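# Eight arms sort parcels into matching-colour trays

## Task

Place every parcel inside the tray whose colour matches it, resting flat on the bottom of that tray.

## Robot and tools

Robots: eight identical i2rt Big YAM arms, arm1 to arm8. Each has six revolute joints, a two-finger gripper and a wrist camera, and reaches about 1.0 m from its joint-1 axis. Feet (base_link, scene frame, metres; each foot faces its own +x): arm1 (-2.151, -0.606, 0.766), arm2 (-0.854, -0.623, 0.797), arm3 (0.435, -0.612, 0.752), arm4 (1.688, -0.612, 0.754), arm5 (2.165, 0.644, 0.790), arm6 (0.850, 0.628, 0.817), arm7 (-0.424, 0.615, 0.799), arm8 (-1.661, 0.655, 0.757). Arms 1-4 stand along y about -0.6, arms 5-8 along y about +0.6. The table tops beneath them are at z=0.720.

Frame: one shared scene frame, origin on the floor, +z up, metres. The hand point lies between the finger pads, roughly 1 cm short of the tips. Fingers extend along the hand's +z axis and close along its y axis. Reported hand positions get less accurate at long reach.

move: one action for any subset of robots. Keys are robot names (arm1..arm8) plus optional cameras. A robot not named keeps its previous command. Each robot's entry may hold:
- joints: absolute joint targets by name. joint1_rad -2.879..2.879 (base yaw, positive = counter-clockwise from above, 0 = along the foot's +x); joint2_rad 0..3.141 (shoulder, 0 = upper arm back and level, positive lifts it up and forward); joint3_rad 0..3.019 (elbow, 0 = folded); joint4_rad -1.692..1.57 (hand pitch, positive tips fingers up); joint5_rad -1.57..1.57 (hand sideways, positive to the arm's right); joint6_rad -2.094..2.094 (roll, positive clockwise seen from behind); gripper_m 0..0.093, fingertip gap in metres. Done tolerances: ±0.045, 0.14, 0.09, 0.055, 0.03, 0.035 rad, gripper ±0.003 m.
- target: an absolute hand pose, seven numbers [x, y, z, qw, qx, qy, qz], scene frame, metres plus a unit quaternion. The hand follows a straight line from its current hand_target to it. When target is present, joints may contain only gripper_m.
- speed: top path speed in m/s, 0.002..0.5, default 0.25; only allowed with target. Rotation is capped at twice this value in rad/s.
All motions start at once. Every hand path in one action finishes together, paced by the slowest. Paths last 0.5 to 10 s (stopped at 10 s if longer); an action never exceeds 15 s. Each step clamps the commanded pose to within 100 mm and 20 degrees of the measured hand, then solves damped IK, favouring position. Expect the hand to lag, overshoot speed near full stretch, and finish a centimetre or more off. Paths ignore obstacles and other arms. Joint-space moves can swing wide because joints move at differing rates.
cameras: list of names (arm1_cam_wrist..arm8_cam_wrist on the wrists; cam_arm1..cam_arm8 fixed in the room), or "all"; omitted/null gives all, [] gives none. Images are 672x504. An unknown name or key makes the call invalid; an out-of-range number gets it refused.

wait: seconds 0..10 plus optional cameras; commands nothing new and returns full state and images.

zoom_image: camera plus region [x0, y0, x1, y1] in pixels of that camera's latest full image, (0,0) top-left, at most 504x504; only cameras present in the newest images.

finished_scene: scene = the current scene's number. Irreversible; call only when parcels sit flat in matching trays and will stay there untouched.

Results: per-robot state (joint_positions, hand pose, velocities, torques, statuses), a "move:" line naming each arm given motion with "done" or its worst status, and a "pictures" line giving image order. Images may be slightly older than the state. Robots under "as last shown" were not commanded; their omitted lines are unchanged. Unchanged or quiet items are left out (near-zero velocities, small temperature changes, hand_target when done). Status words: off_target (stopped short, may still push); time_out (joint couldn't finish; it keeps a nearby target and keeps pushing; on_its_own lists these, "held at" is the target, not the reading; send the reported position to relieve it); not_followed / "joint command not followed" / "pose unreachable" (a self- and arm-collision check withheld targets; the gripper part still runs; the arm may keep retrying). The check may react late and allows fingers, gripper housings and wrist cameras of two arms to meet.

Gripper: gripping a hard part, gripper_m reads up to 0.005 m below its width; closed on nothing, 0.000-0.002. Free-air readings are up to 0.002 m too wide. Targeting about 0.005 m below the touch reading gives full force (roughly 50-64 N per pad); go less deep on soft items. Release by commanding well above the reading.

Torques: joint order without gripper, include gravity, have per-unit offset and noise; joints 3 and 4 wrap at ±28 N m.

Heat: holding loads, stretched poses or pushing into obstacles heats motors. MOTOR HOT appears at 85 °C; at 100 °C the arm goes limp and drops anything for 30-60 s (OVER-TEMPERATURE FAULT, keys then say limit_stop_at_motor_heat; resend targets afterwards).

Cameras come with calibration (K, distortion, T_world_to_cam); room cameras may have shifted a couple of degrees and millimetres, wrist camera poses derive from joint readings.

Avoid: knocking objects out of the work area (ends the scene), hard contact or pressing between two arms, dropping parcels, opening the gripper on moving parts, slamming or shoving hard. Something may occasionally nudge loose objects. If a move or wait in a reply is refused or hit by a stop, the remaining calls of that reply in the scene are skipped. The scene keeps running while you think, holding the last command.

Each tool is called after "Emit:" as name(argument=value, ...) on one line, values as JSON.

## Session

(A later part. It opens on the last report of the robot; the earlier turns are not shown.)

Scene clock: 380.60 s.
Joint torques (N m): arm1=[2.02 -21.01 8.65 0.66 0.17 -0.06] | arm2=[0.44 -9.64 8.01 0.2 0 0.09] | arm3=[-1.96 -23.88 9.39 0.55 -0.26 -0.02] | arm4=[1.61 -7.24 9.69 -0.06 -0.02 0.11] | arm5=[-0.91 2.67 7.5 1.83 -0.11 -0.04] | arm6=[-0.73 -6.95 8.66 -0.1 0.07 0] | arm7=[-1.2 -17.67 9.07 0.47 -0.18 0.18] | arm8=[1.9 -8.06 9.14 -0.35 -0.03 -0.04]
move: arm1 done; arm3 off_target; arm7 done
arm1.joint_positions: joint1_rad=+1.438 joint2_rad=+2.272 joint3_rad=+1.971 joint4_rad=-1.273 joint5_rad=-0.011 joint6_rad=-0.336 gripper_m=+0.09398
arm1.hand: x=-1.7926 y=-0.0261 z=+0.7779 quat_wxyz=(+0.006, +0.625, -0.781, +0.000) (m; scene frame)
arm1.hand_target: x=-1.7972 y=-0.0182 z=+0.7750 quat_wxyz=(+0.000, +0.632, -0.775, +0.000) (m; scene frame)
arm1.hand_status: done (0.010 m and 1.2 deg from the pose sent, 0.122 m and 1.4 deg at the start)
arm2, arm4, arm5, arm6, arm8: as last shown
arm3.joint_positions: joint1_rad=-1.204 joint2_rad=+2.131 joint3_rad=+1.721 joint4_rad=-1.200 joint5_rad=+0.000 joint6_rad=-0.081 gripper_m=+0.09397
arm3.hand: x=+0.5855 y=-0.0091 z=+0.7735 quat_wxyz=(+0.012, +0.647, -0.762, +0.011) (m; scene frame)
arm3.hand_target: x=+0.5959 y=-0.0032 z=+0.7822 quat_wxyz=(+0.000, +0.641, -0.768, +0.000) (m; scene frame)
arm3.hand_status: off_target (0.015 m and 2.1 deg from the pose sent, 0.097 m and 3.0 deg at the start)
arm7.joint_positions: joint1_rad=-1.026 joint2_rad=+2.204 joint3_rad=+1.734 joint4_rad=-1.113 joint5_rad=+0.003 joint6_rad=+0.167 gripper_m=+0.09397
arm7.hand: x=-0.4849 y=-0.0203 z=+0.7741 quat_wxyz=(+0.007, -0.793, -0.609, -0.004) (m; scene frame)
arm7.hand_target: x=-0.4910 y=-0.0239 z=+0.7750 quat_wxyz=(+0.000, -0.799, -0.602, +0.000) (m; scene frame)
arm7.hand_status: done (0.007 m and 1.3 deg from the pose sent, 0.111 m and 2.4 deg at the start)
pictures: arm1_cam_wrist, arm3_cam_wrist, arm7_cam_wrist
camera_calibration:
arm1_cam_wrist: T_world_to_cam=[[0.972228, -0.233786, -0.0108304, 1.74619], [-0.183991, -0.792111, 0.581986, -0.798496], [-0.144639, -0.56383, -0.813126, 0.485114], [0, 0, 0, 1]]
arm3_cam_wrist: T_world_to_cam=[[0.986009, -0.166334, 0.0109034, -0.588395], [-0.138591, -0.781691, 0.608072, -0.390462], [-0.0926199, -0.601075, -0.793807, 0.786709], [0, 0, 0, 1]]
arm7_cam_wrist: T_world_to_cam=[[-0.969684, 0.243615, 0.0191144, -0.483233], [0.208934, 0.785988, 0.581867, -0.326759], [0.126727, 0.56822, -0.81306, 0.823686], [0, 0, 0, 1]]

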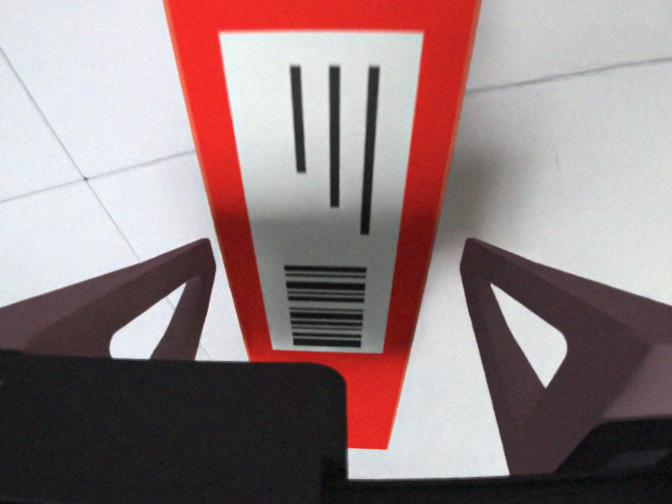

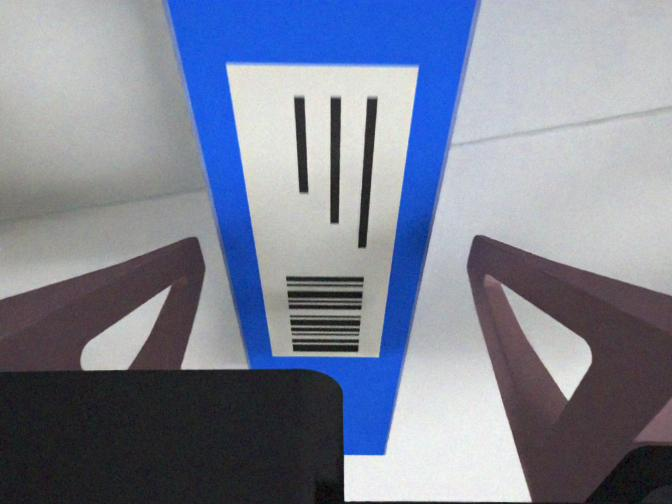

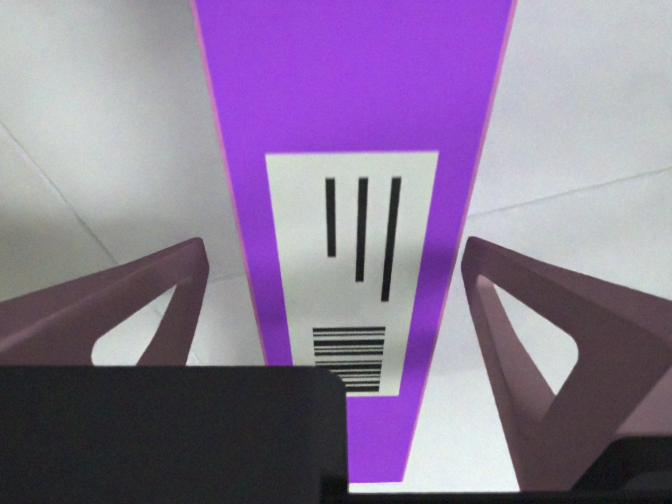

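Emit:
move(arm1={"joints":{"gripper_m":0.045}}, arm3={"joints":{"gripper_m":0.045}}, arm7={"joints":{"gripper_m":0.045}}, cameras=[])

Emit:
move(arm1={"target":[-1.797,-0.018,0.9,0,-0.632,0.775,0],"speed":0.25}, arm3={"target":[0.596,-0.003,0.91,0,-0.641,0.7675,0],"speed":0.25}, arm7={"target":[-0.491,-0.024,0.9,0,0.7986,0.6018,0],"speed":0.25}, cameras=["arm1_cam_wrist","arm3_cam_wrist","arm7_cam_wrist"])

Emit:
move(arm1={"target":[-1.966,-0.297,1.05,0,-0.492,0.870,0],"speed":0.35}, arm3={"target":[0.528,-0.264,1.05,0,-0.609,0.793,0],"speed":0.35}, arm7={"target":[-0.462,0.257,1.05,0,0.743,0.669,0],"speed":0.35}, cameras=["cam_arm1","cam_arm3","cam_arm7"])

Scene clock: 407.67 s.
Joint torques (N m): arm1=[2.32 -20.95 8.62 0.62 0.13 -0.06] | arm2=[0.44 -9.64 8.01 0.2 0 0.08] | arm3=[-1.9 -23.18 9.35 0.53 -0.23 -0.01] | arm4=[1.55 -7.24 9.69 -0.08 -0.02 0.11] | arm5=[-1.32 3.25 7.51 1.77 -0.09 -0.06] | arm6=[-0.73 -6.95 8.66 -0.14 0.07 0] | arm7=[-1.14 -17.79 9.18 0.47 -0.16 0.19] | arm8=[1.9 -8.18 9.2 -0.38 -0.02 -0.04]
move: arm1 off_target; arm3 off_target; arm7 off_target
arm1.joint_positions: joint1_rad=+1.439 joint2_rad=+2.272 joint3_rad=+1.971 joint4_rad=-1.273 joint5_rad=-0.011 joint6_rad=-0.336 gripper_m=+0.05910
arm1.joint_status: gripper_m off_target (ended at +0.05913, target +0.04500)
arm1.hand: x=-1.7928 y=-0.0260 z=+0.7779 quat_wxyz=(+0.005, +0.625, -0.780, +0.001) (m; scene frame)
arm2, arm4, arm5, arm6, arm8: as last shown
arm3.joint_positions: joint1_rad=-1.204 joint2_rad=+2.131 joint3_rad=+1.721 joint4_rad=-1.200 joint5_rad=-0.001 joint6_rad=-0.081 gripper_m=+0.05847
arm3.joint_status: gripper_m off_target (ended at +0.05850, target +0.04500)
arm3.hand: x=+0.5857 y=-0.0092 z=+0.7735 quat_wxyz=(+0.012, +0.647, -0.762, +0.011) (m; scene frame)
arm7.joint_positions: joint1_rad=-1.026 joint2_rad=+2.204 joint3_rad=+1.734 joint4_rad=-1.113 joint5_rad=+0.002 joint6_rad=+0.168 gripper_m=+0.05975
arm7.joint_status: gripper_m off_target (ended at +0.05978, target +0.04500)
arm7.hand: x=-0.4851 y=-0.0203 z=+0.7741 quat_wxyz=(+0.006, -0.794, -0.608, -0.004) (m; scene frame)
pictures: none

Scene clock: 409.10 s.
Joint torques (N m): arm1=[1.85 -19.37 12.26 -0.24 0.15 -0.05] | arm2=[0.44 -9.64 8.01 0.2 0 0.08] | arm3=[-1.79 -22.77 13.93 -0.39 -0.23 -0.04] | arm4=[1.55 -7.24 9.7 -0.08 -0.02 0.11] | arm5=[-0.56 3.19 7.35 1.89 -0.1 -0.06] | arm6=[-0.67 -7 8.65 -0.14 0.07 0] | arm7=[-1.08 -16.97 14.46 -0.32 -0.17 0.19] | arm8=[2.02 -8.18 9.11 -0.47 -0.03 -0.06]
move: arm1 off_target; arm3 off_target; arm7 off_target
arm1.joint_positions: joint1_rad=+1.439 joint2_rad=+2.184 joint3_rad=+2.132 joint4_rad=-1.525 joint5_rad=-0.011 joint6_rad=-0.336 gripper_m=+0.05910
arm1.hand: x=-1.7967 y=-0.0305 z=+0.8961 quat_wxyz=(+0.007, +0.625, -0.780, +0.001) (m; scene frame)
arm1.hand_target: x=-1.7974 y=-0.0185 z=+0.9000 quat_wxyz=(-0.001, +0.632, -0.775, +0.000) (m; scene frame)
arm1.hand_status: off_target (0.013 m and 1.3 deg from the pose sent, 0.122 m and 1.2 deg at the start)
arm2, arm4, arm5, arm6, arm8: as last shown
arm3.joint_positions: joint1_rad=-1.205 joint2_rad=+2.042 joint3_rad=+1.871 joint4_rad=-1.462 joint5_rad=-0.001 joint6_rad=-0.081 gripper_m=+0.05847
arm3.hand: x=+0.5839 y=-0.0156 z=+0.8826 quat_wxyz=(+0.021, +0.647, -0.762, +0.017) (m; scene frame)
arm3.hand_target: x=+0.5956 y=-0.0045 z=+0.9103 quat_wxyz=(-0.001, +0.641, -0.768, +0.000) (m; scene frame)
arm3.hand_status: off_target (0.033 m and 3.3 deg from the pose sent, 0.137 m and 2.1 deg at the start; pose on its path clipped on 4 of 43 steps)
arm7.joint_positions: joint1_rad=-1.026 joint2_rad=+2.077 joint3_rad=+1.819 joint4_rad=-1.348 joint5_rad=+0.002 joint6_rad=+0.168 gripper_m=+0.05975
arm7.hand: x=-0.4838 y=-0.0078 z=+0.8828 quat_wxyz=(+0.015, -0.793, -0.608, -0.012) (m; scene frame)
arm7.hand_target: x=-0.4909 y=-0.0230 z=+0.9003 quat_wxyz=(+0.000, -0.799, -0.602, +0.000) (m; scene frame)
arm7.hand_status: off_target (0.025 m and 2.4 deg from the pose sent, 0.126 m and 1.3 deg at the start)
pictures: arm1_cam_wrist, arm3_cam_wrist, arm7_cam_wrist
camera_calibration:
arm1_cam_wrist: T_world_to_cam=[[0.972298, -0.233466, -0.0114323, 1.75111], [-0.182953, -0.790547, 0.584435, -0.871802], [-0.145484, -0.566153, -0.81136, 0.574987], [0, 0, 0, 1]]
arm3_cam_wrist: T_world_to_cam=[[0.985922, -0.166977, 0.00876747, -0.58711], [-0.135624, -0.767926, 0.626016, -0.479456], [-0.0977974, -0.618392, -0.779761, 0.859669], [0, 0, 0, 1]]
arm7_cam_wrist: T_world_to_cam=[[-0.969546, 0.243886, 0.022374, -0.490106], [0.207987, 0.771694, 0.601024, -0.417561], [0.129315, 0.587374, -0.798918, 0.893743], [0, 0, 0, 1]]

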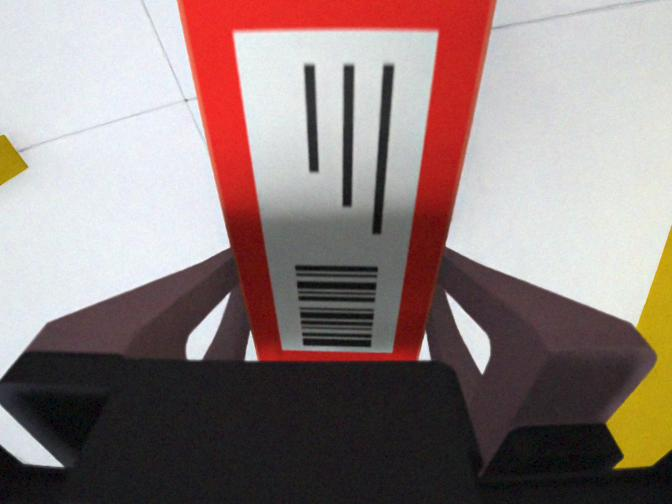

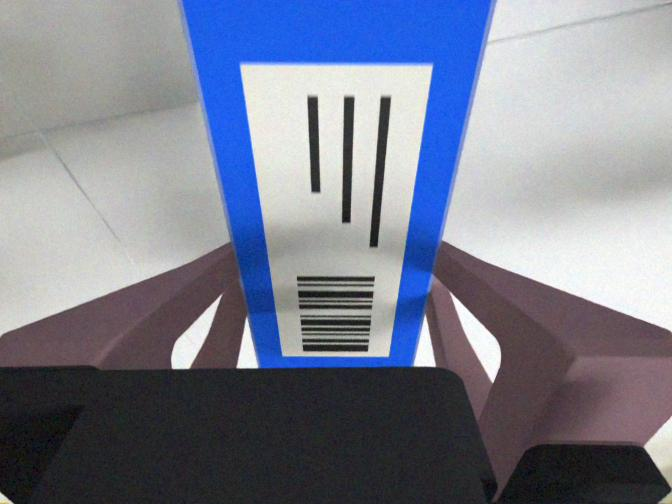

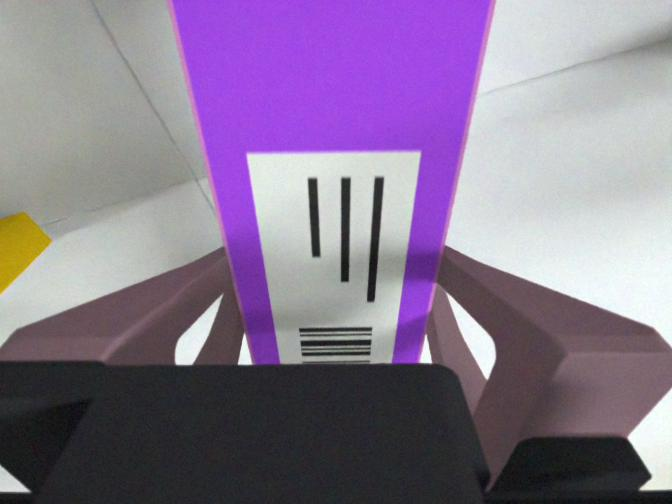

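Scene clock: 411.03 s.
Joint torques (N m): arm1=[1.67 -7.24 8.06 -0.16 0.18 0.07] | arm2=[0.44 -9.64 8.01 0.2 0 0.08] | arm3=[-1.85 -11.28 9.47 -0.27 -0.22 0.13] | arm4=[1.55 -7.24 9.69 -0.06 -0.02 0.11] | arm5=[-0.73 3.08 7.43 1.87 -0.08 -0.05] | arm6=[-0.73 -6.89 8.66 -0.14 0.07 -0.01] | arm7=[-0.97 -8.12 9.14 -0.24 -0.19 0.03] | arm8=[2.02 -7.88 9.2 -0.36 -0.04 -0.07]
move: arm1 done; arm3 done; arm7 done
Joint velocities: arm1=[within noise] | arm2=[within noise] | arm3=[within noise] | arm4=[within noise] | arm5=[-0.005 -0.005 0.007 0.022 -0.168 -0.037 0] | arm6=[within noise] | arm7=[within noise] | arm8=[within noise]
arm1.joint_positions: joint1_rad=+1.439 joint2_rad=+1.262 joint3_rad=+1.332 joint4_rad=-1.604 joint5_rad=-0.010 joint6_rad=-0.016 gripper_m=+0.05911
arm1.hand: x=-1.9627 y=-0.2953 z=+1.0566 quat_wxyz=(-0.013, +0.493, -0.870, -0.008) (m; scene frame)
arm1.hand_target: x=-1.9660 y=-0.2971 z=+1.0501 quat_wxyz=(+0.000, +0.492, -0.870, +0.000) (m; scene frame)
arm1.hand_status: done (0.008 m and 1.8 deg from the pose sent, 0.351 m and 18.4 deg at the start)
arm2, arm4, arm5, arm6, arm8: as last shown
arm3.joint_positions: joint1_rad=-1.209 joint2_rad=+1.298 joint3_rad=+1.363 joint4_rad=-1.641 joint5_rad=-0.001 joint6_rad=-0.019 gripper_m=+0.05847
arm3.hand: x=+0.5239 y=-0.2598 z=+1.0469 quat_wxyz=(-0.002, +0.621, -0.783, +0.000) (m; scene frame)
arm3.hand_target: x=+0.5279 y=-0.2639 z=+1.0501 quat_wxyz=(+0.000, +0.609, -0.793, +0.000) (m; scene frame)
arm3.hand_status: done (0.007 m and 1.8 deg from the pose sent, 0.305 m and 6.4 deg at the start)
arm7.joint_positions: joint1_rad=-1.027 joint2_rad=+1.276 joint3_rad=+1.248 joint4_rad=-1.518 joint5_rad=+0.002 joint6_rad=+0.008 gripper_m=+0.05974
arm7.hand: x=-0.4594 y=+0.2515 z=+1.0544 quat_wxyz=(-0.006, -0.743, -0.669, +0.009) (m; scene frame)
arm7.hand_target: x=-0.4619 y=+0.2570 z=+1.0501 quat_wxyz=(+0.000, -0.743, -0.669, +0.000) (m; scene frame)
arm7.hand_status: done (0.008 m and 1.3 deg from the pose sent, 0.314 m and 9.3 deg at the start)
pictures: cam_arm1, cam_arm3, cam_arm7

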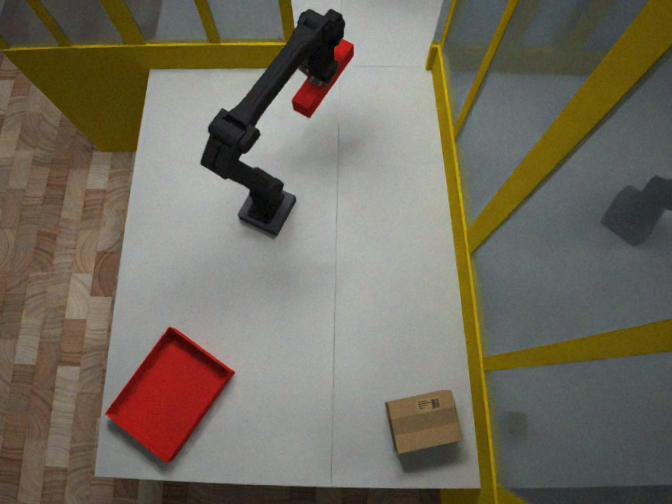

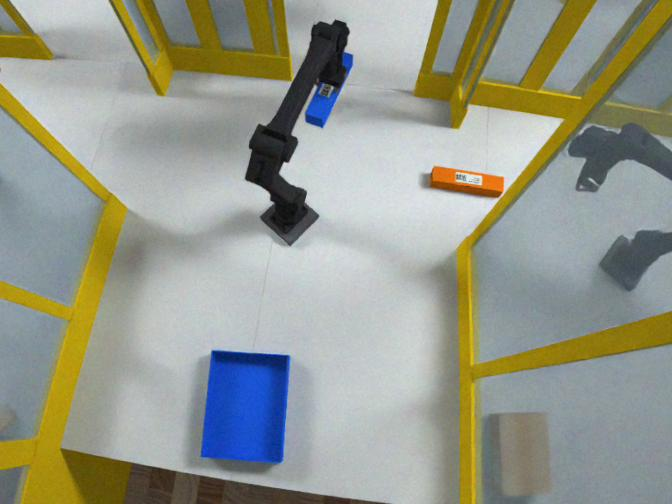

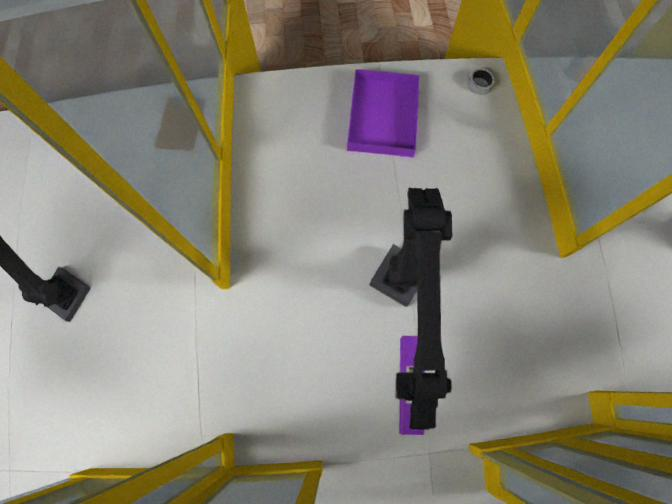

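Emit:
move(arm1={"joints":{"joint1_rad":-1.534}}, arm3={"joints":{"joint1_rad":2.114}}, arm7={"joints":{"joint1_rad":2.145}}, cameras=[])

Emit:
move(arm1={"target":[-2.4,-1.225,0.95,0,0.881,0.4733,0],"speed":0.35}, arm3={"target":[0.389,-1.28,0.96,0,0.679,0.734,0],"speed":0.35}, arm7={"target":[-0.38,1.295,0.955,0,-0.637,0.771,0],"speed":0.35}, cameras=["cam_arm1","cam_arm3","cam_arm7","arm1_cam_wrist","arm3_cam_wrist","arm7_cam_wrist"])

Scene clock: 422.43 s.
Joint torques (N m): arm1=[1.61 -7.47 8.05 -0.05 0 0.05] | arm2=[0.44 -9.58 8.01 0.2 0 0.09] | arm3=[-0.91 -11.46 9.44 -0.27 -0.07 0.11] | arm4=[1.55 -7.24 9.7 -0.06 -0.02 0.11] | arm5=[-0.79 2.67 7.43 1.84 -0.11 -0.05] | arm6=[-0.73 -6.89 8.65 -0.13 0.07 0] | arm7=[-0.97 -7.77 9.13 -0.21 0 0.07] | arm8=[2.02 -8.06 9.21 -0.44 -0.04 -0.06]
move: arm1 done; arm3 done; arm7 done
arm1.joint_positions: joint1_rad=-1.538 joint2_rad=+1.267 joint3_rad=+1.332 joint4_rad=-1.604 joint5_rad=-0.006 joint6_rad=-0.013 gripper_m=+0.05914
arm1.joint_status: all done
arm1.hand: x=-2.2897 y=-0.9385 z=+1.0602 quat_wxyz=(-0.017, -0.827, -0.562, +0.013) (m; scene frame)
arm2, arm4, arm5, arm6, arm8: as last shown
arm3.joint_positions: joint1_rad=+2.119 joint2_rad=+1.298 joint3_rad=+1.363 joint4_rad=-1.641 joint5_rad=-0.005 joint6_rad=-0.018 gripper_m=+0.05850
arm3.joint_status: all done
arm3.hand: x=+0.4113 y=-0.9777 z=+1.0421 quat_wxyz=(+0.000, +0.723, +0.691, +0.008) (m; scene frame)
arm7.joint_positions: joint1_rad=+2.152 joint2_rad=+1.276 joint3_rad=+1.248 joint4_rad=-1.518 joint5_rad=-0.002 joint6_rad=+0.005 gripper_m=+0.05969
arm7.joint_status: all done
arm7.hand: x=-0.4021 y=+0.9780 z=+1.0564 quat_wxyz=(-0.009, +0.684, -0.729, -0.010) (m; scene frame)
pictures: none

Scene clock: 424.67 s.
Joint torques (N m): arm1=[2.32 -19.08 12.66 -0.16 0.19 0.07] | arm2=[0.38 -9.64 8.01 0.2 0 0.09] | arm3=[-0.79 -23.41 14.26 -0.31 0.01 -0.22] | arm4=[1.55 -7.24 9.7 -0.08 -0.02 0.11] | arm5=[-0.97 3.08 7.43 1.89 -0.1 -0.05] | arm6=[-0.73 -6.95 8.65 -0.13 0.07 0] | arm7=[-0.5 -17.14 15.65 -0.4 0.07 0.21] | arm8=[2.02 -7.94 9.18 -0.36 -0.05 -0.07]
move: arm1 off_target; arm3 off_target; arm7 off_target
arm1.joint_positions: joint1_rad=-1.537 joint2_rad=+2.138 joint3_rad=+2.145 joint4_rad=-1.608 joint5_rad=+0.004 joint6_rad=+0.199 gripper_m=+0.05914
arm1.hand: x=-2.4028 y=-1.2116 z=+0.9419 quat_wxyz=(+0.006, -0.882, -0.471, -0.009) (m; scene frame)
arm1.hand_target: x=-2.3996 y=-1.2243 z=+0.9501 quat_wxyz=(-0.001, -0.881, -0.473, +0.000) (m; scene frame)
arm1.hand_status: off_target (0.016 m and 1.3 deg from the pose sent, 0.326 m and 12.1 deg at the start)
arm2, arm4, arm5, arm6, arm8: as last shown
arm3.joint_positions: joint1_rad=+2.119 joint2_rad=+2.145 joint3_rad=+2.214 joint4_rad=-1.673 joint5_rad=+0.002 joint6_rad=-0.127 gripper_m=+0.05850
arm3.hand: x=+0.3924 y=-1.2691 z=+0.9399 quat_wxyz=(-0.011, +0.684, +0.729, +0.016) (m; scene frame)
arm3.hand_target: x=+0.3891 y=-1.2787 z=+0.9600 quat_wxyz=(+0.002, +0.679, +0.734, -0.002) (m; scene frame)
arm3.hand_status: off_target (0.023 m and 2.4 deg from the pose sent, 0.314 m and 7.1 deg at the start; a joint's target at an end of its range on 21 of 67 steps)
arm7.joint_positions: joint1_rad=+2.152 joint2_rad=+2.180 joint3_rad=+2.140 joint4_rad=-1.568 joint5_rad=-0.002 joint6_rad=+0.118 gripper_m=+0.05969
arm7.hand: x=-0.3843 y=+1.2799 z=+0.9418 quat_wxyz=(+0.013, +0.642, -0.767, +0.012) (m; scene frame)
arm7.hand_target: x=-0.3800 y=+1.2939 z=+0.9551 quat_wxyz=(-0.001, +0.637, -0.771, -0.001) (m; scene frame)
arm7.hand_status: off_target (0.021 m and 2.2 deg from the pose sent, 0.334 m and 7.4 deg at the start)
pictures: arm1_cam_wrist, arm3_cam_wrist, arm7_cam_wrist, cam_arm1, cam_arm3, cam_arm7
camera_calibration:
arm1_cam_wrist: T_world_to_cam=[[-0.822551, 0.568682, -0.00320861, -1.28335], [0.456626, 0.663814, 0.592321, 1.34823], [0.338972, 0.48575, -0.805696, 2.28847], [0, 0, 0, 1]]
arm3_cam_wrist: T_world_to_cam=[[-0.998234, -0.0593886, 0.00166966, 0.313611], [-0.0459266, 0.789176, 0.612448, 0.449754], [-0.0376901, 0.611289, -0.790509, 1.65758], [0, 0, 0, 1]]
arm7_cam_wrist: T_world_to_cam=[[0.98697, -0.160279, 0.0142066, 0.567893], [-0.136727, -0.788826, 0.599215, 0.399126], [-0.084835, -0.593349, -0.800462, 1.60198], [0, 0, 0, 1]]

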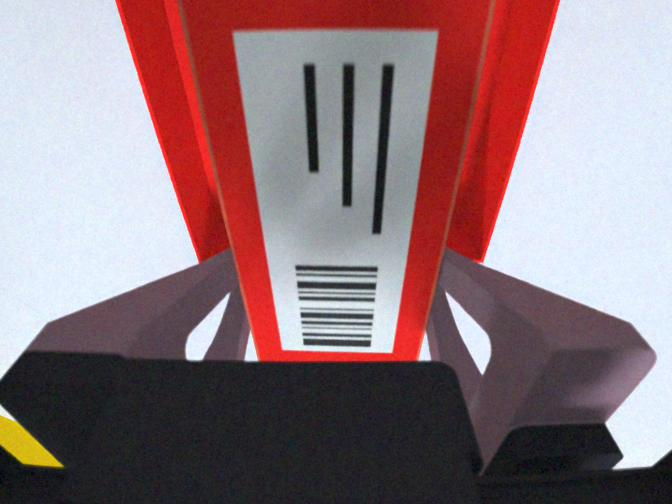

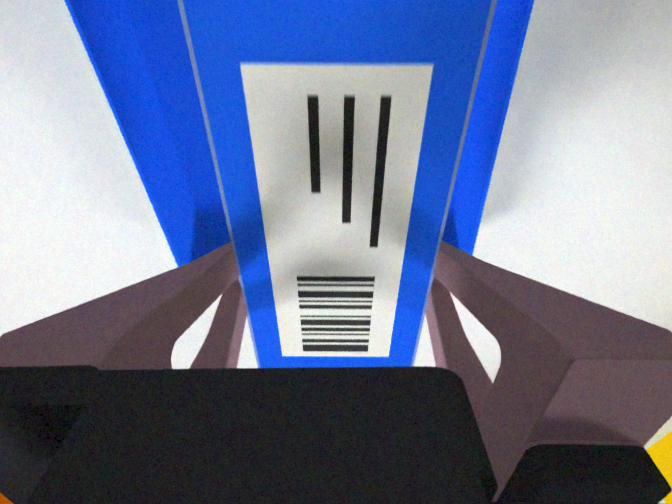

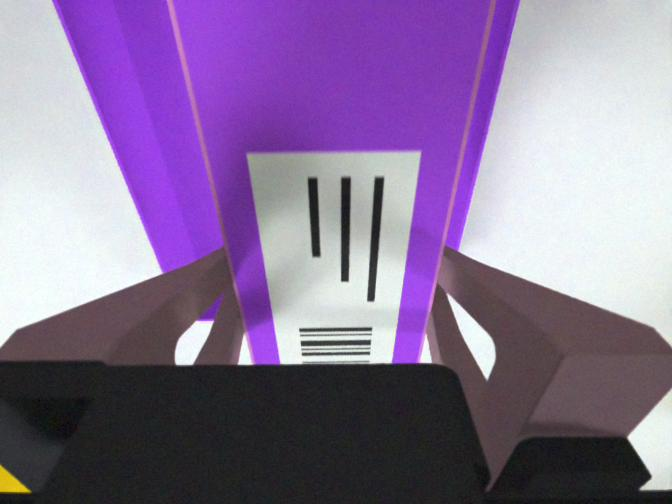

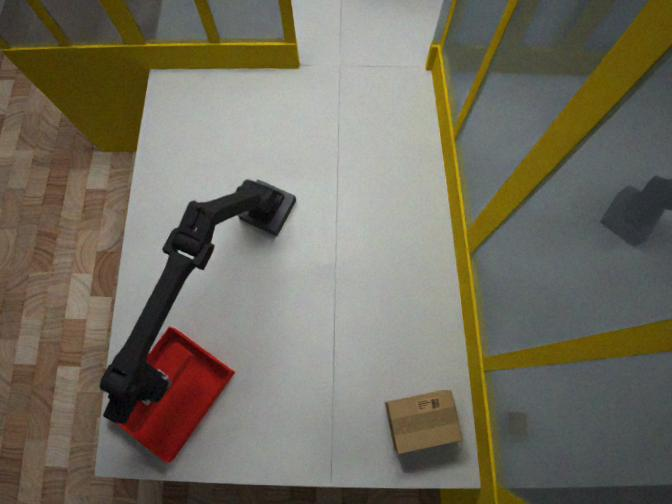

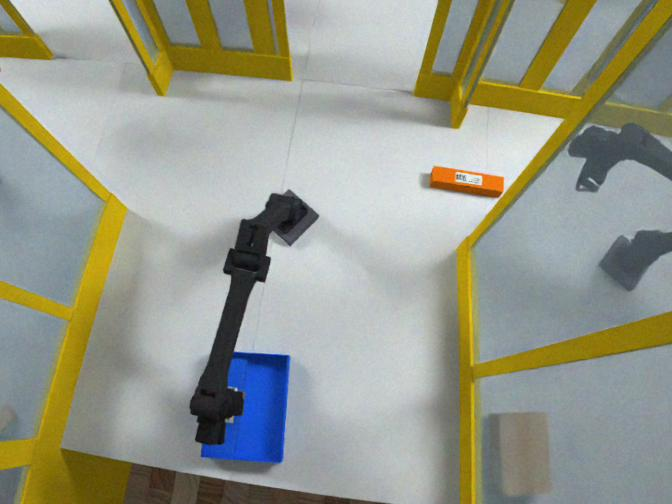

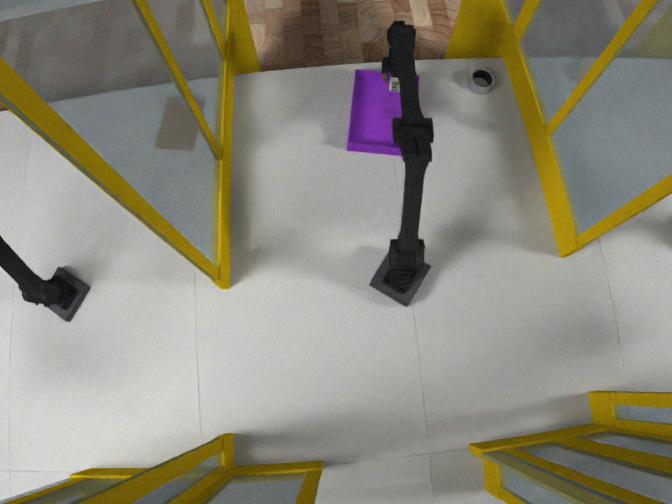

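Emit:
move(arm1={"target":[-2.409,-1.230,0.86,0,0.881,0.4733,0],"speed":0.15}, arm3={"target":[0.409,-1.297,0.87,0,0.6724,0.7402,0],"speed":0.15}, arm7={"target":[-0.396,1.324,0.865,0,-0.6494,0.7604,0],"speed":0.15}, cameras=["arm1_cam_wrist","arm3_cam_wrist","arm7_cam_wrist","cam_arm1","cam_arm3","cam_arm7"])

Scene clock: 502.17 s.
Joint torques (N m): arm1=[1.96 -20.07 8.46 0.68 0.21 -0.01] | arm2=[0.44 -9.64 8.01 0.2 0 0.08] | arm3=[0.44 -25.64 9.96 0.55 -0.01 -0.1] | arm4=[1.55 -7.24 9.69 -0.06 -0.02 0.11] | arm5=[-0.62 3.6 7.47 1.89 -0.12 -0.06] | arm6=[-0.73 -6.95 8.66 -0.14 0.07 -0.01] | arm7=[0.32 -19.19 14.38 0.49 0.06 0.13] | arm8=[1.96 -8.18 9.16 -0.43 -0.04 -0.06]
Heat: arm1: hottest joint3_rad 39 °C; arm2: hottest joint3_rad 37 °C; arm3: hottest joint3_rad 39 °C; arm4: hottest joint3_rad 43 °C; arm5: hottest joint3_rad 36 °C; arm6: hottest joint3_rad 35 °C; arm7: hottest joint3_rad 46 °C; arm8: hottest joint3_rad 35 °C.
move: arm1 done; arm3 off_target; arm7 off_target
arm1.joint_positions: joint1_rad=-1.537 joint2_rad=+2.193 joint3_rad=+2.044 joint4_rad=-1.430 joint5_rad=+0.004 joint6_rad=+0.199 gripper_m=+0.05914
arm1.hand: x=-2.4088 y=-1.2275 z=+0.8677 quat_wxyz=(-0.001, -0.882, -0.471, -0.001) (m; scene frame)
arm1.hand_target: x=-2.4089 y=-1.2300 z=+0.8601 quat_wxyz=(+0.000, -0.881, -0.473, +0.000) (m; scene frame)
arm1.hand_status: done (0.008 m and 0.3 deg from the pose sent, 0.084 m and 1.3 deg at the start)
arm2.joint_positions: joint1_rad=-1.454 joint2_rad=+1.271 joint3_rad=+1.324 joint4_rad=-1.602 joint5_rad=+0.001 joint6_rad=-0.032 gripper_m=+0.08993
arm2.hand: x=-0.6663 y=-0.3139 z=+1.0845 quat_wxyz=(-0.010, +0.505, -0.863, -0.005) (m; scene frame)
arm3.joint_positions: joint1_rad=+2.134 joint2_rad=+2.215 joint3_rad=+2.133 joint4_rad=-1.511 joint5_rad=+0.002 joint6_rad=-0.127 gripper_m=+0.05850
arm3.hand: x=+0.4018 y=-1.2903 z=+0.8629 quat_wxyz=(-0.008, +0.678, +0.735, +0.012) (m; scene frame)
arm3.hand_target: x=+0.4091 y=-1.2968 z=+0.8703 quat_wxyz=(+0.000, +0.672, +0.740, +0.000) (m; scene frame)
arm3.hand_status: off_target (0.012 m and 1.9 deg from the pose sent, 0.077 m and 2.9 deg at the start)
arm4.joint_positions: joint1_rad=+1.869 joint2_rad=+1.295 joint3_rad=+1.452 joint4_rad=-1.685 joint5_rad=+0.012 joint6_rad=+0.028 gripper_m=+0.08991
arm4.hand: x=+1.3395 y=-0.4886 z=+1.0841 quat_wxyz=(-0.003, +0.984, -0.174, -0.025) (m; scene frame)
arm5: as last shown
arm6.joint_positions: joint1_rad=-1.338 joint2_rad=+1.286 joint3_rad=+1.269 joint4_rad=-1.551 joint5_rad=-0.001 joint6_rad=-0.005 gripper_m=+0.08987
arm6.hand: x=+0.7139 y=+0.2918 z=+1.0778 quat_wxyz=(-0.001, -0.828, -0.561, +0.001) (m; scene frame)
arm7.joint_positions: joint1_rad=+2.165 joint2_rad=+2.319 joint3_rad=+2.140 joint4_rad=-1.454 joint5_rad=-0.002 joint6_rad=+0.118 gripper_m=+0.05969
arm7.hand: x=-0.3925 y=+1.3037 z=+0.8491 quat_wxyz=(+0.022, +0.647, -0.762, +0.021) (m; scene frame)
arm7.hand_target: x=-0.3961 y=+1.3227 z=+0.8655 quat_wxyz=(+0.000, +0.649, -0.761, +0.000) (m; scene frame)
arm7.hand_status: off_target (0.026 m and 3.5 deg from the pose sent, 0.089 m and 2.3 deg at the start)
arm8.joint_positions: joint1_rad=+0.408 joint2_rad=+1.265 joint3_rad=+1.418 joint4_rad=-1.672 joint5_rad=-0.001 joint6_rad=+0.008 gripper_m=+0.08992
arm8.hand: x=-1.7327 y=+0.2999 z=+1.0827 quat_wxyz=(-0.018, -0.776, -0.630, +0.020) (m; scene frame)
pictures: arm1_cam_wrist, arm3_cam_wrist, arm7_cam_wrist, cam_arm1, cam_arm3, cam_arm7
camera_calibration:
arm1_cam_wrist: T_world_to_cam=[[-0.822514, 0.568696, -0.00747108, -1.27571], [0.461757, 0.675399, 0.574993, 1.44711], [0.332042, 0.46949, -0.818124, 2.21259], [0, 0, 0, 1]]
arm3_cam_wrist: T_world_to_cam=[[-0.997184, -0.074929, 0.00316089, 0.300089], [-0.0577778, 0.794434, 0.604596, 0.532449], [-0.0478129, 0.60271, -0.796526, 1.60819], [0, 0, 0, 1]]
arm7_cam_wrist: T_world_to_cam=[[0.98904, -0.146688, 0.0167866, 0.56196], [-0.125519, -0.775501, 0.618743, 0.442702], [-0.077744, -0.614069, -0.785414, 1.55824], [0, 0, 0, 1]]

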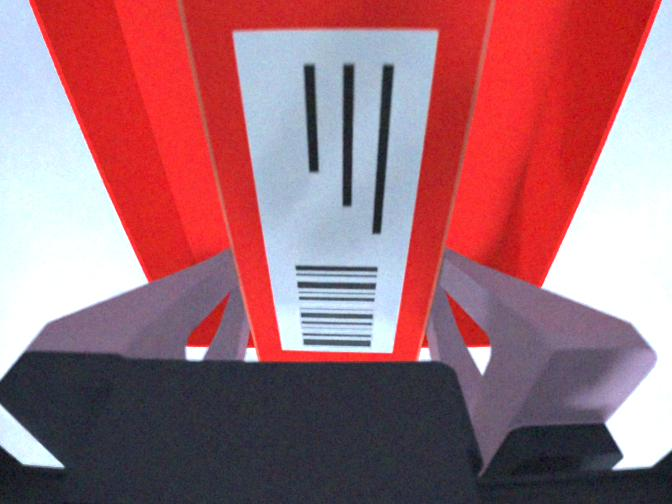

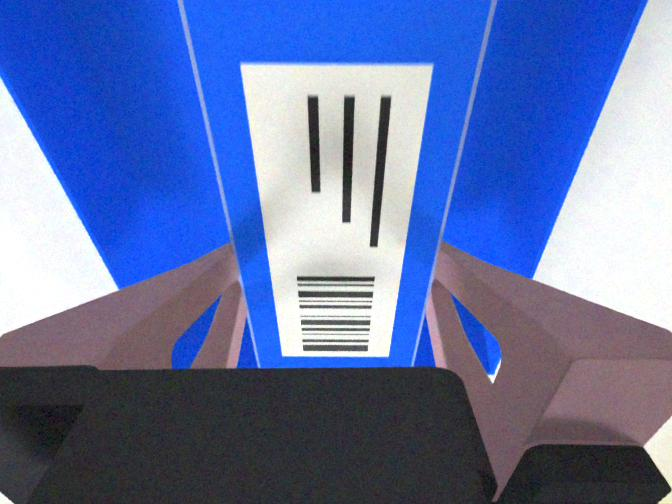

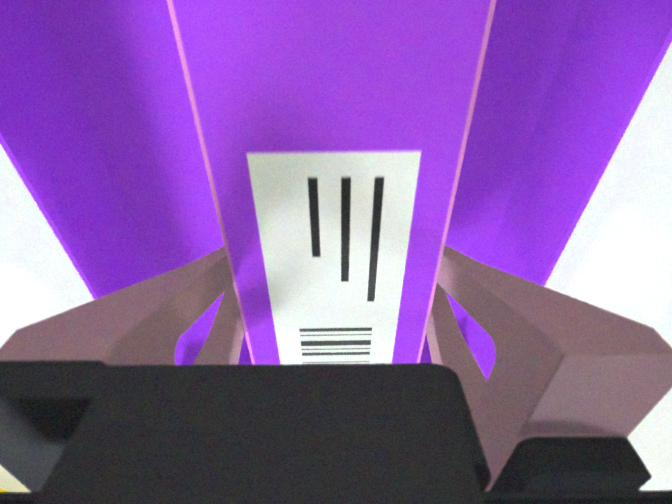

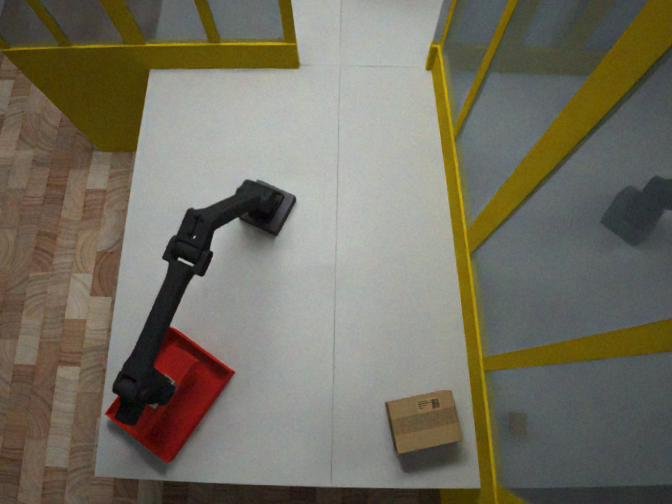

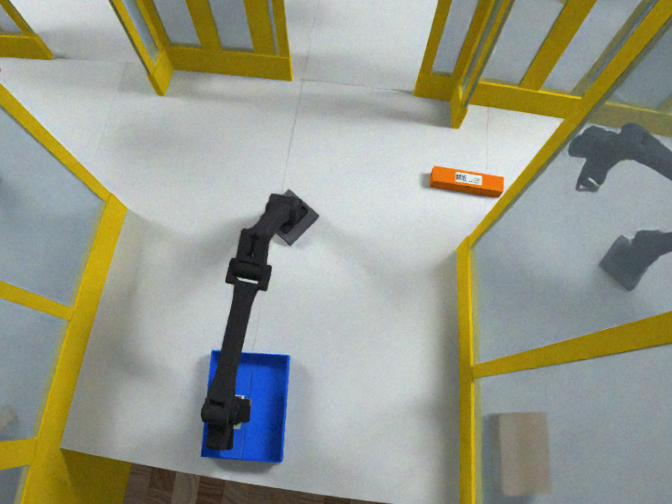

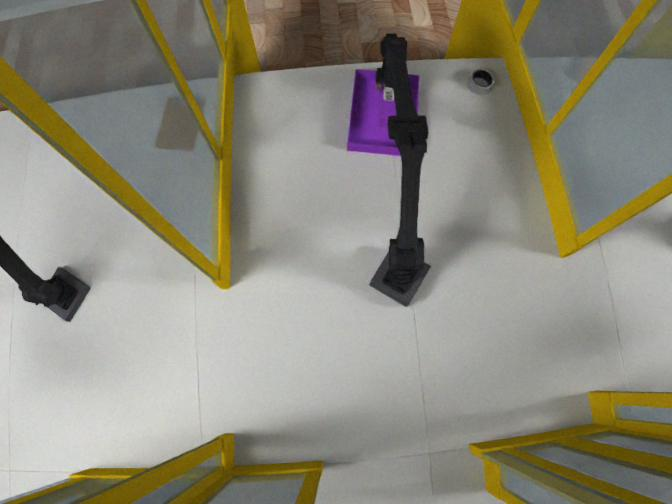

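Emit:
move(arm1={"target":[-2.409,-1.228,0.785,0,0.881,0.4733,0],"speed":0.12}, arm3={"target":[0.411,-1.295,0.797,0,0.6724,0.7402,0],"speed":0.12}, arm7={"target":[-0.399,1.322,0.797,0,-0.6494,0.7604,0],"speed":0.12}, cameras=["arm1_cam_wrist","arm3_cam_wrist","arm7_cam_wrist"])

Scene clock: 511.17 s.
Joint torques (N m): arm1=[1.44 -19.66 7.75 0.77 0.23 -0.05] | arm2=[0.44 -9.64 8.01 0.2 0 0.08] | arm3=[0.62 -24.29 9.36 0.59 -0.02 -0.07] | arm4=[1.55 -7.24 9.69 -0.08 -0.02 0.11] | arm5=[-0.91 3.31 7.3 1.81 -0.11 -0.03] | arm6=[-0.67 -6.95 8.66 -0.14 0.08 0] | arm7=[0.38 -16.97 7.88 0.7 -0.13 0.13] | arm8=[1.73 -8.23 9.18 -0.43 -0.06 -0.05]
move: arm1 off_target; arm3 done; arm7 off_target
arm1.joint_positions: joint1_rad=-1.537 joint2_rad=+2.238 joint3_rad=+1.931 joint4_rad=-1.266 joint5_rad=+0.004 joint6_rad=+0.199 gripper_m=+0.05914
arm1.hand: x=-2.4084 y=-1.2277 z=+0.7960 quat_wxyz=(-0.003, -0.882, -0.471, +0.001) (m; scene frame)
arm1.hand_target: x=-2.4088 y=-1.2278 z=+0.7851 quat_wxyz=(+0.000, -0.881, -0.473, +0.000) (m; scene frame)
arm1.hand_status: off_target (0.011 m and 0.4 deg from the pose sent, 0.083 m and 0.3 deg at the start)
arm2, arm4, arm6, arm8: as last shown
arm3.joint_positions: joint1_rad=+2.136 joint2_rad=+2.238 joint3_rad=+2.000 joint4_rad=-1.342 joint5_rad=+0.002 joint6_rad=-0.127 gripper_m=+0.05850
arm3.hand: x=+0.4032 y=-1.2898 z=+0.7977 quat_wxyz=(-0.004, +0.678, +0.735, +0.007) (m; scene frame)
arm3.hand_target: x=+0.4109 y=-1.2949 z=+0.7972 quat_wxyz=(+0.000, +0.672, +0.740, +0.000) (m; scene frame)
arm3.hand_status: done (0.009 m and 1.2 deg from the pose sent, 0.067 m and 1.9 deg at the start)
arm5.joint_positions: joint1_rad=-0.422 joint2_rad=+0.625 joint3_rad=+1.427 joint4_rad=-1.371 joint5_rad=+0.120 joint6_rad=-0.097 gripper_m=+0.09396
arm5.hand: x=+2.0004 y=+0.7998 z=+1.3402 quat_wxyz=(-0.234, +0.830, -0.279, -0.422) (m; scene frame)
arm7.joint_positions: joint1_rad=+2.168 joint2_rad=+2.328 joint3_rad=+2.110 joint4_rad=-1.308 joint5_rad=+0.003 joint6_rad=+0.120 gripper_m=+0.05969
arm7.hand: x=-0.3921 y=+1.3295 z=+0.8317 quat_wxyz=(-0.017, +0.647, -0.762, -0.017) (m; scene frame)
arm7.hand_target: x=-0.3987 y=+1.3208 z=+0.7978 quat_wxyz=(+0.000, +0.649, -0.760, +0.000) (m; scene frame)
arm7.hand_status: off_target (0.036 m and 2.8 deg from the pose sent, 0.056 m and 3.5 deg at the start)
pictures: arm1_cam_wrist, arm3_cam_wrist, arm7_cam_wrist
camera_calibration:
arm1_cam_wrist: T_world_to_cam=[[-0.822509, 0.568686, -0.00869087, -1.27477], [0.46303, 0.678412, 0.570405, 1.49873], [0.330277, 0.465139, -0.821318, 2.14688], [0, 0, 0, 1]]
arm3_cam_wrist: T_world_to_cam=[[-0.997072, -0.0763222, 0.00482737, 0.298566], [-0.0585598, 0.802574, 0.593671, 0.591091], [-0.0491846, 0.59165, -0.804693, 1.54883], [0, 0, 0, 1]]
arm7_cam_wrist: T_world_to_cam=[[0.988958, -0.147821, 0.010551, 0.57233], [-0.130837, -0.83746, 0.530606, 0.627121], [-0.0695985, -0.526127, -0.847553, 1.49836], [0, 0, 0, 1]]

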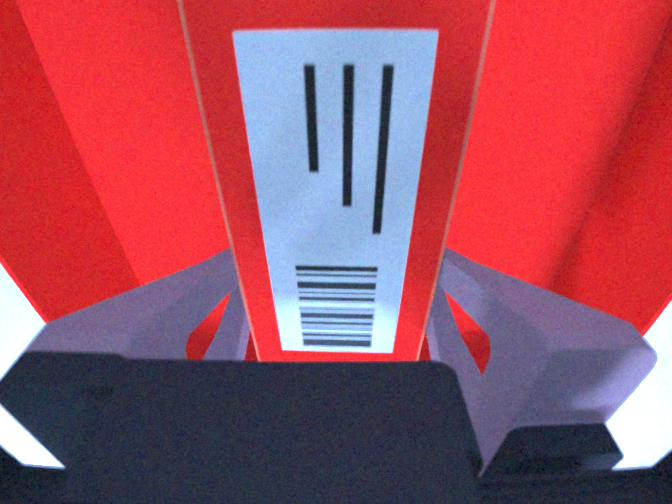

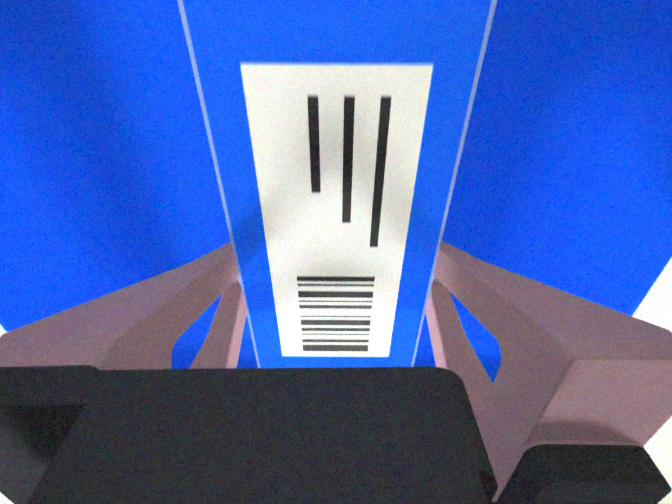

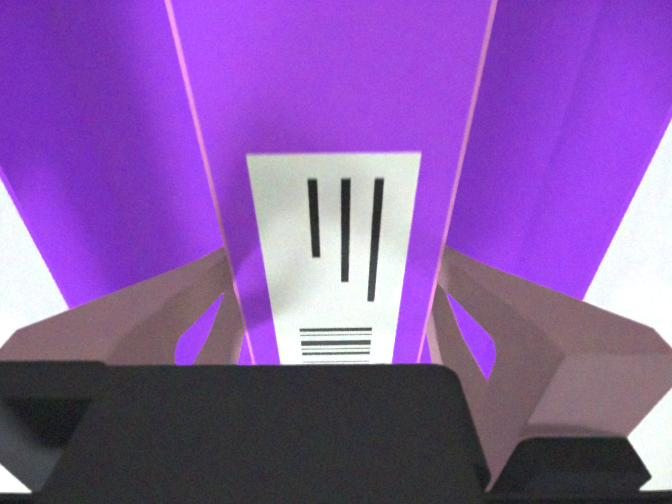

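Emit:
move(arm1={"target":[-2.409,-1.228,0.767,0,0.881,0.4733,0],"speed":0.05}, arm3={"target":[0.411,-1.295,0.776,0,0.6724,0.7402,0],"speed":0.05}, arm7={"target":[-0.399,1.305,0.88,0,-0.6494,0.7604,0],"speed":0.12}, cameras=["arm7_cam_wrist","cam_arm7"])

Scene clock: 526.57 s.
Joint torques (N m): arm1=[1.26 -19.19 7.49 0.81 0.19 -0.06] | arm2=[0.44 -9.64 8.01 0.2 0 0.08] | arm3=[0.56 -23.94 9.07 0.57 0 -0.08] | arm4=[1.55 -7.24 9.69 -0.08 -0.02 0.11] | arm5=[-0.5 3.14 7.35 1.88 -0.08 -0.09] | arm6=[-0.73 -6.89 8.66 -0.13 0.07 -0.01] | arm7=[0.38 -20.31 9.57 -0.32 -0.13 0.13] | arm8=[2.02 -8.23 9.22 -0.36 -0.04 -0.07]
move: arm1 off_target; arm3 done; arm7 off_target
arm1.joint_positions: joint1_rad=-1.537 joint2_rad=+2.248 joint3_rad=+1.916 joint4_rad=-1.230 joint5_rad=+0.004 joint6_rad=+0.199 gripper_m=+0.05914
arm1.hand: x=-2.4093 y=-1.2301 z=+0.7842 quat_wxyz=(-0.006, -0.882, -0.471, +0.006) (m; scene frame)
arm1.hand_target: x=-2.4087 y=-1.2276 z=+0.7672 quat_wxyz=(+0.000, -0.881, -0.473, +0.000) (m; scene frame)
arm1.hand_status: off_target (0.017 m and 1.0 deg from the pose sent, 0.029 m and 0.5 deg at the start)
arm2, arm4, arm5, arm6, arm8: as last shown
arm3.joint_positions: joint1_rad=+2.136 joint2_rad=+2.250 joint3_rad=+1.976 joint4_rad=-1.299 joint5_rad=+0.002 joint6_rad=-0.127 gripper_m=+0.05850
arm3.hand: x=+0.4032 y=-1.2909 z=+0.7808 quat_wxyz=(-0.001, +0.678, +0.735, +0.004) (m; scene frame)
arm3.hand_target: x=+0.4109 y=-1.2947 z=+0.7761 quat_wxyz=(+0.000, +0.672, +0.740, +0.000) (m; scene frame)
arm3.hand_status: done (0.010 m and 1.0 deg from the pose sent, 0.023 m and 1.2 deg at the start)
arm7.joint_positions: joint1_rad=+2.168 joint2_rad=+2.270 joint3_rad=+2.110 joint4_rad=-1.415 joint5_rad=+0.003 joint6_rad=+0.120 gripper_m=+0.05969
arm7.hand: x=-0.3930 y=+1.3077 z=+0.8712 quat_wxyz=(-0.001, +0.647, -0.762, +0.001) (m; scene frame)
arm7.hand_target: x=-0.3988 y=+1.3050 z=+0.8800 quat_wxyz=(+0.000, +0.649, -0.760, +0.000) (m; scene frame)
arm7.hand_status: off_target (0.011 m and 0.4 deg from the pose sent, 0.055 m and 2.8 deg at the start)
pictures: arm7_cam_wrist, cam_arm7
camera_calibration:
arm7_cam_wrist: T_world_to_cam=[[0.988989, -0.147158, 0.0156365, 0.564314], [-0.129669, -0.810804, 0.570774, 0.518437], [-0.0713159, -0.566517, -0.820958, 1.54935], [0, 0, 0, 1]]

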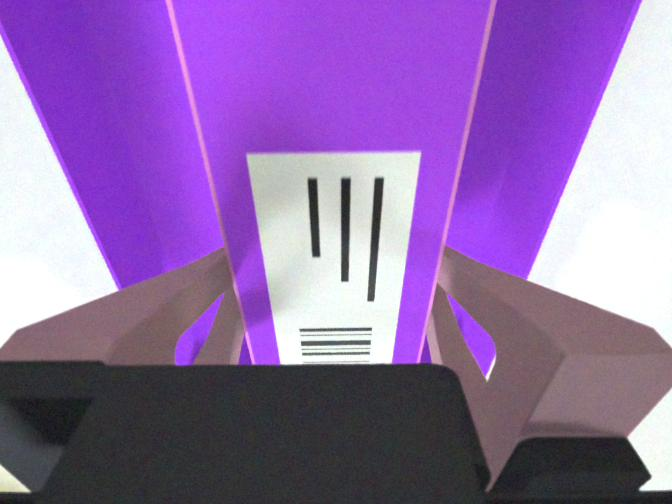

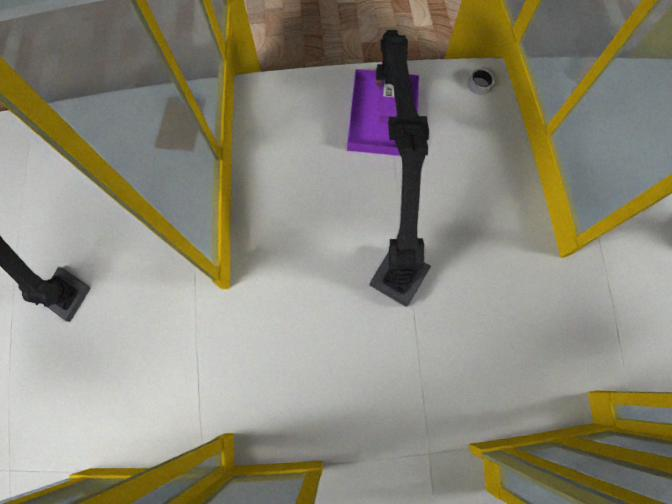

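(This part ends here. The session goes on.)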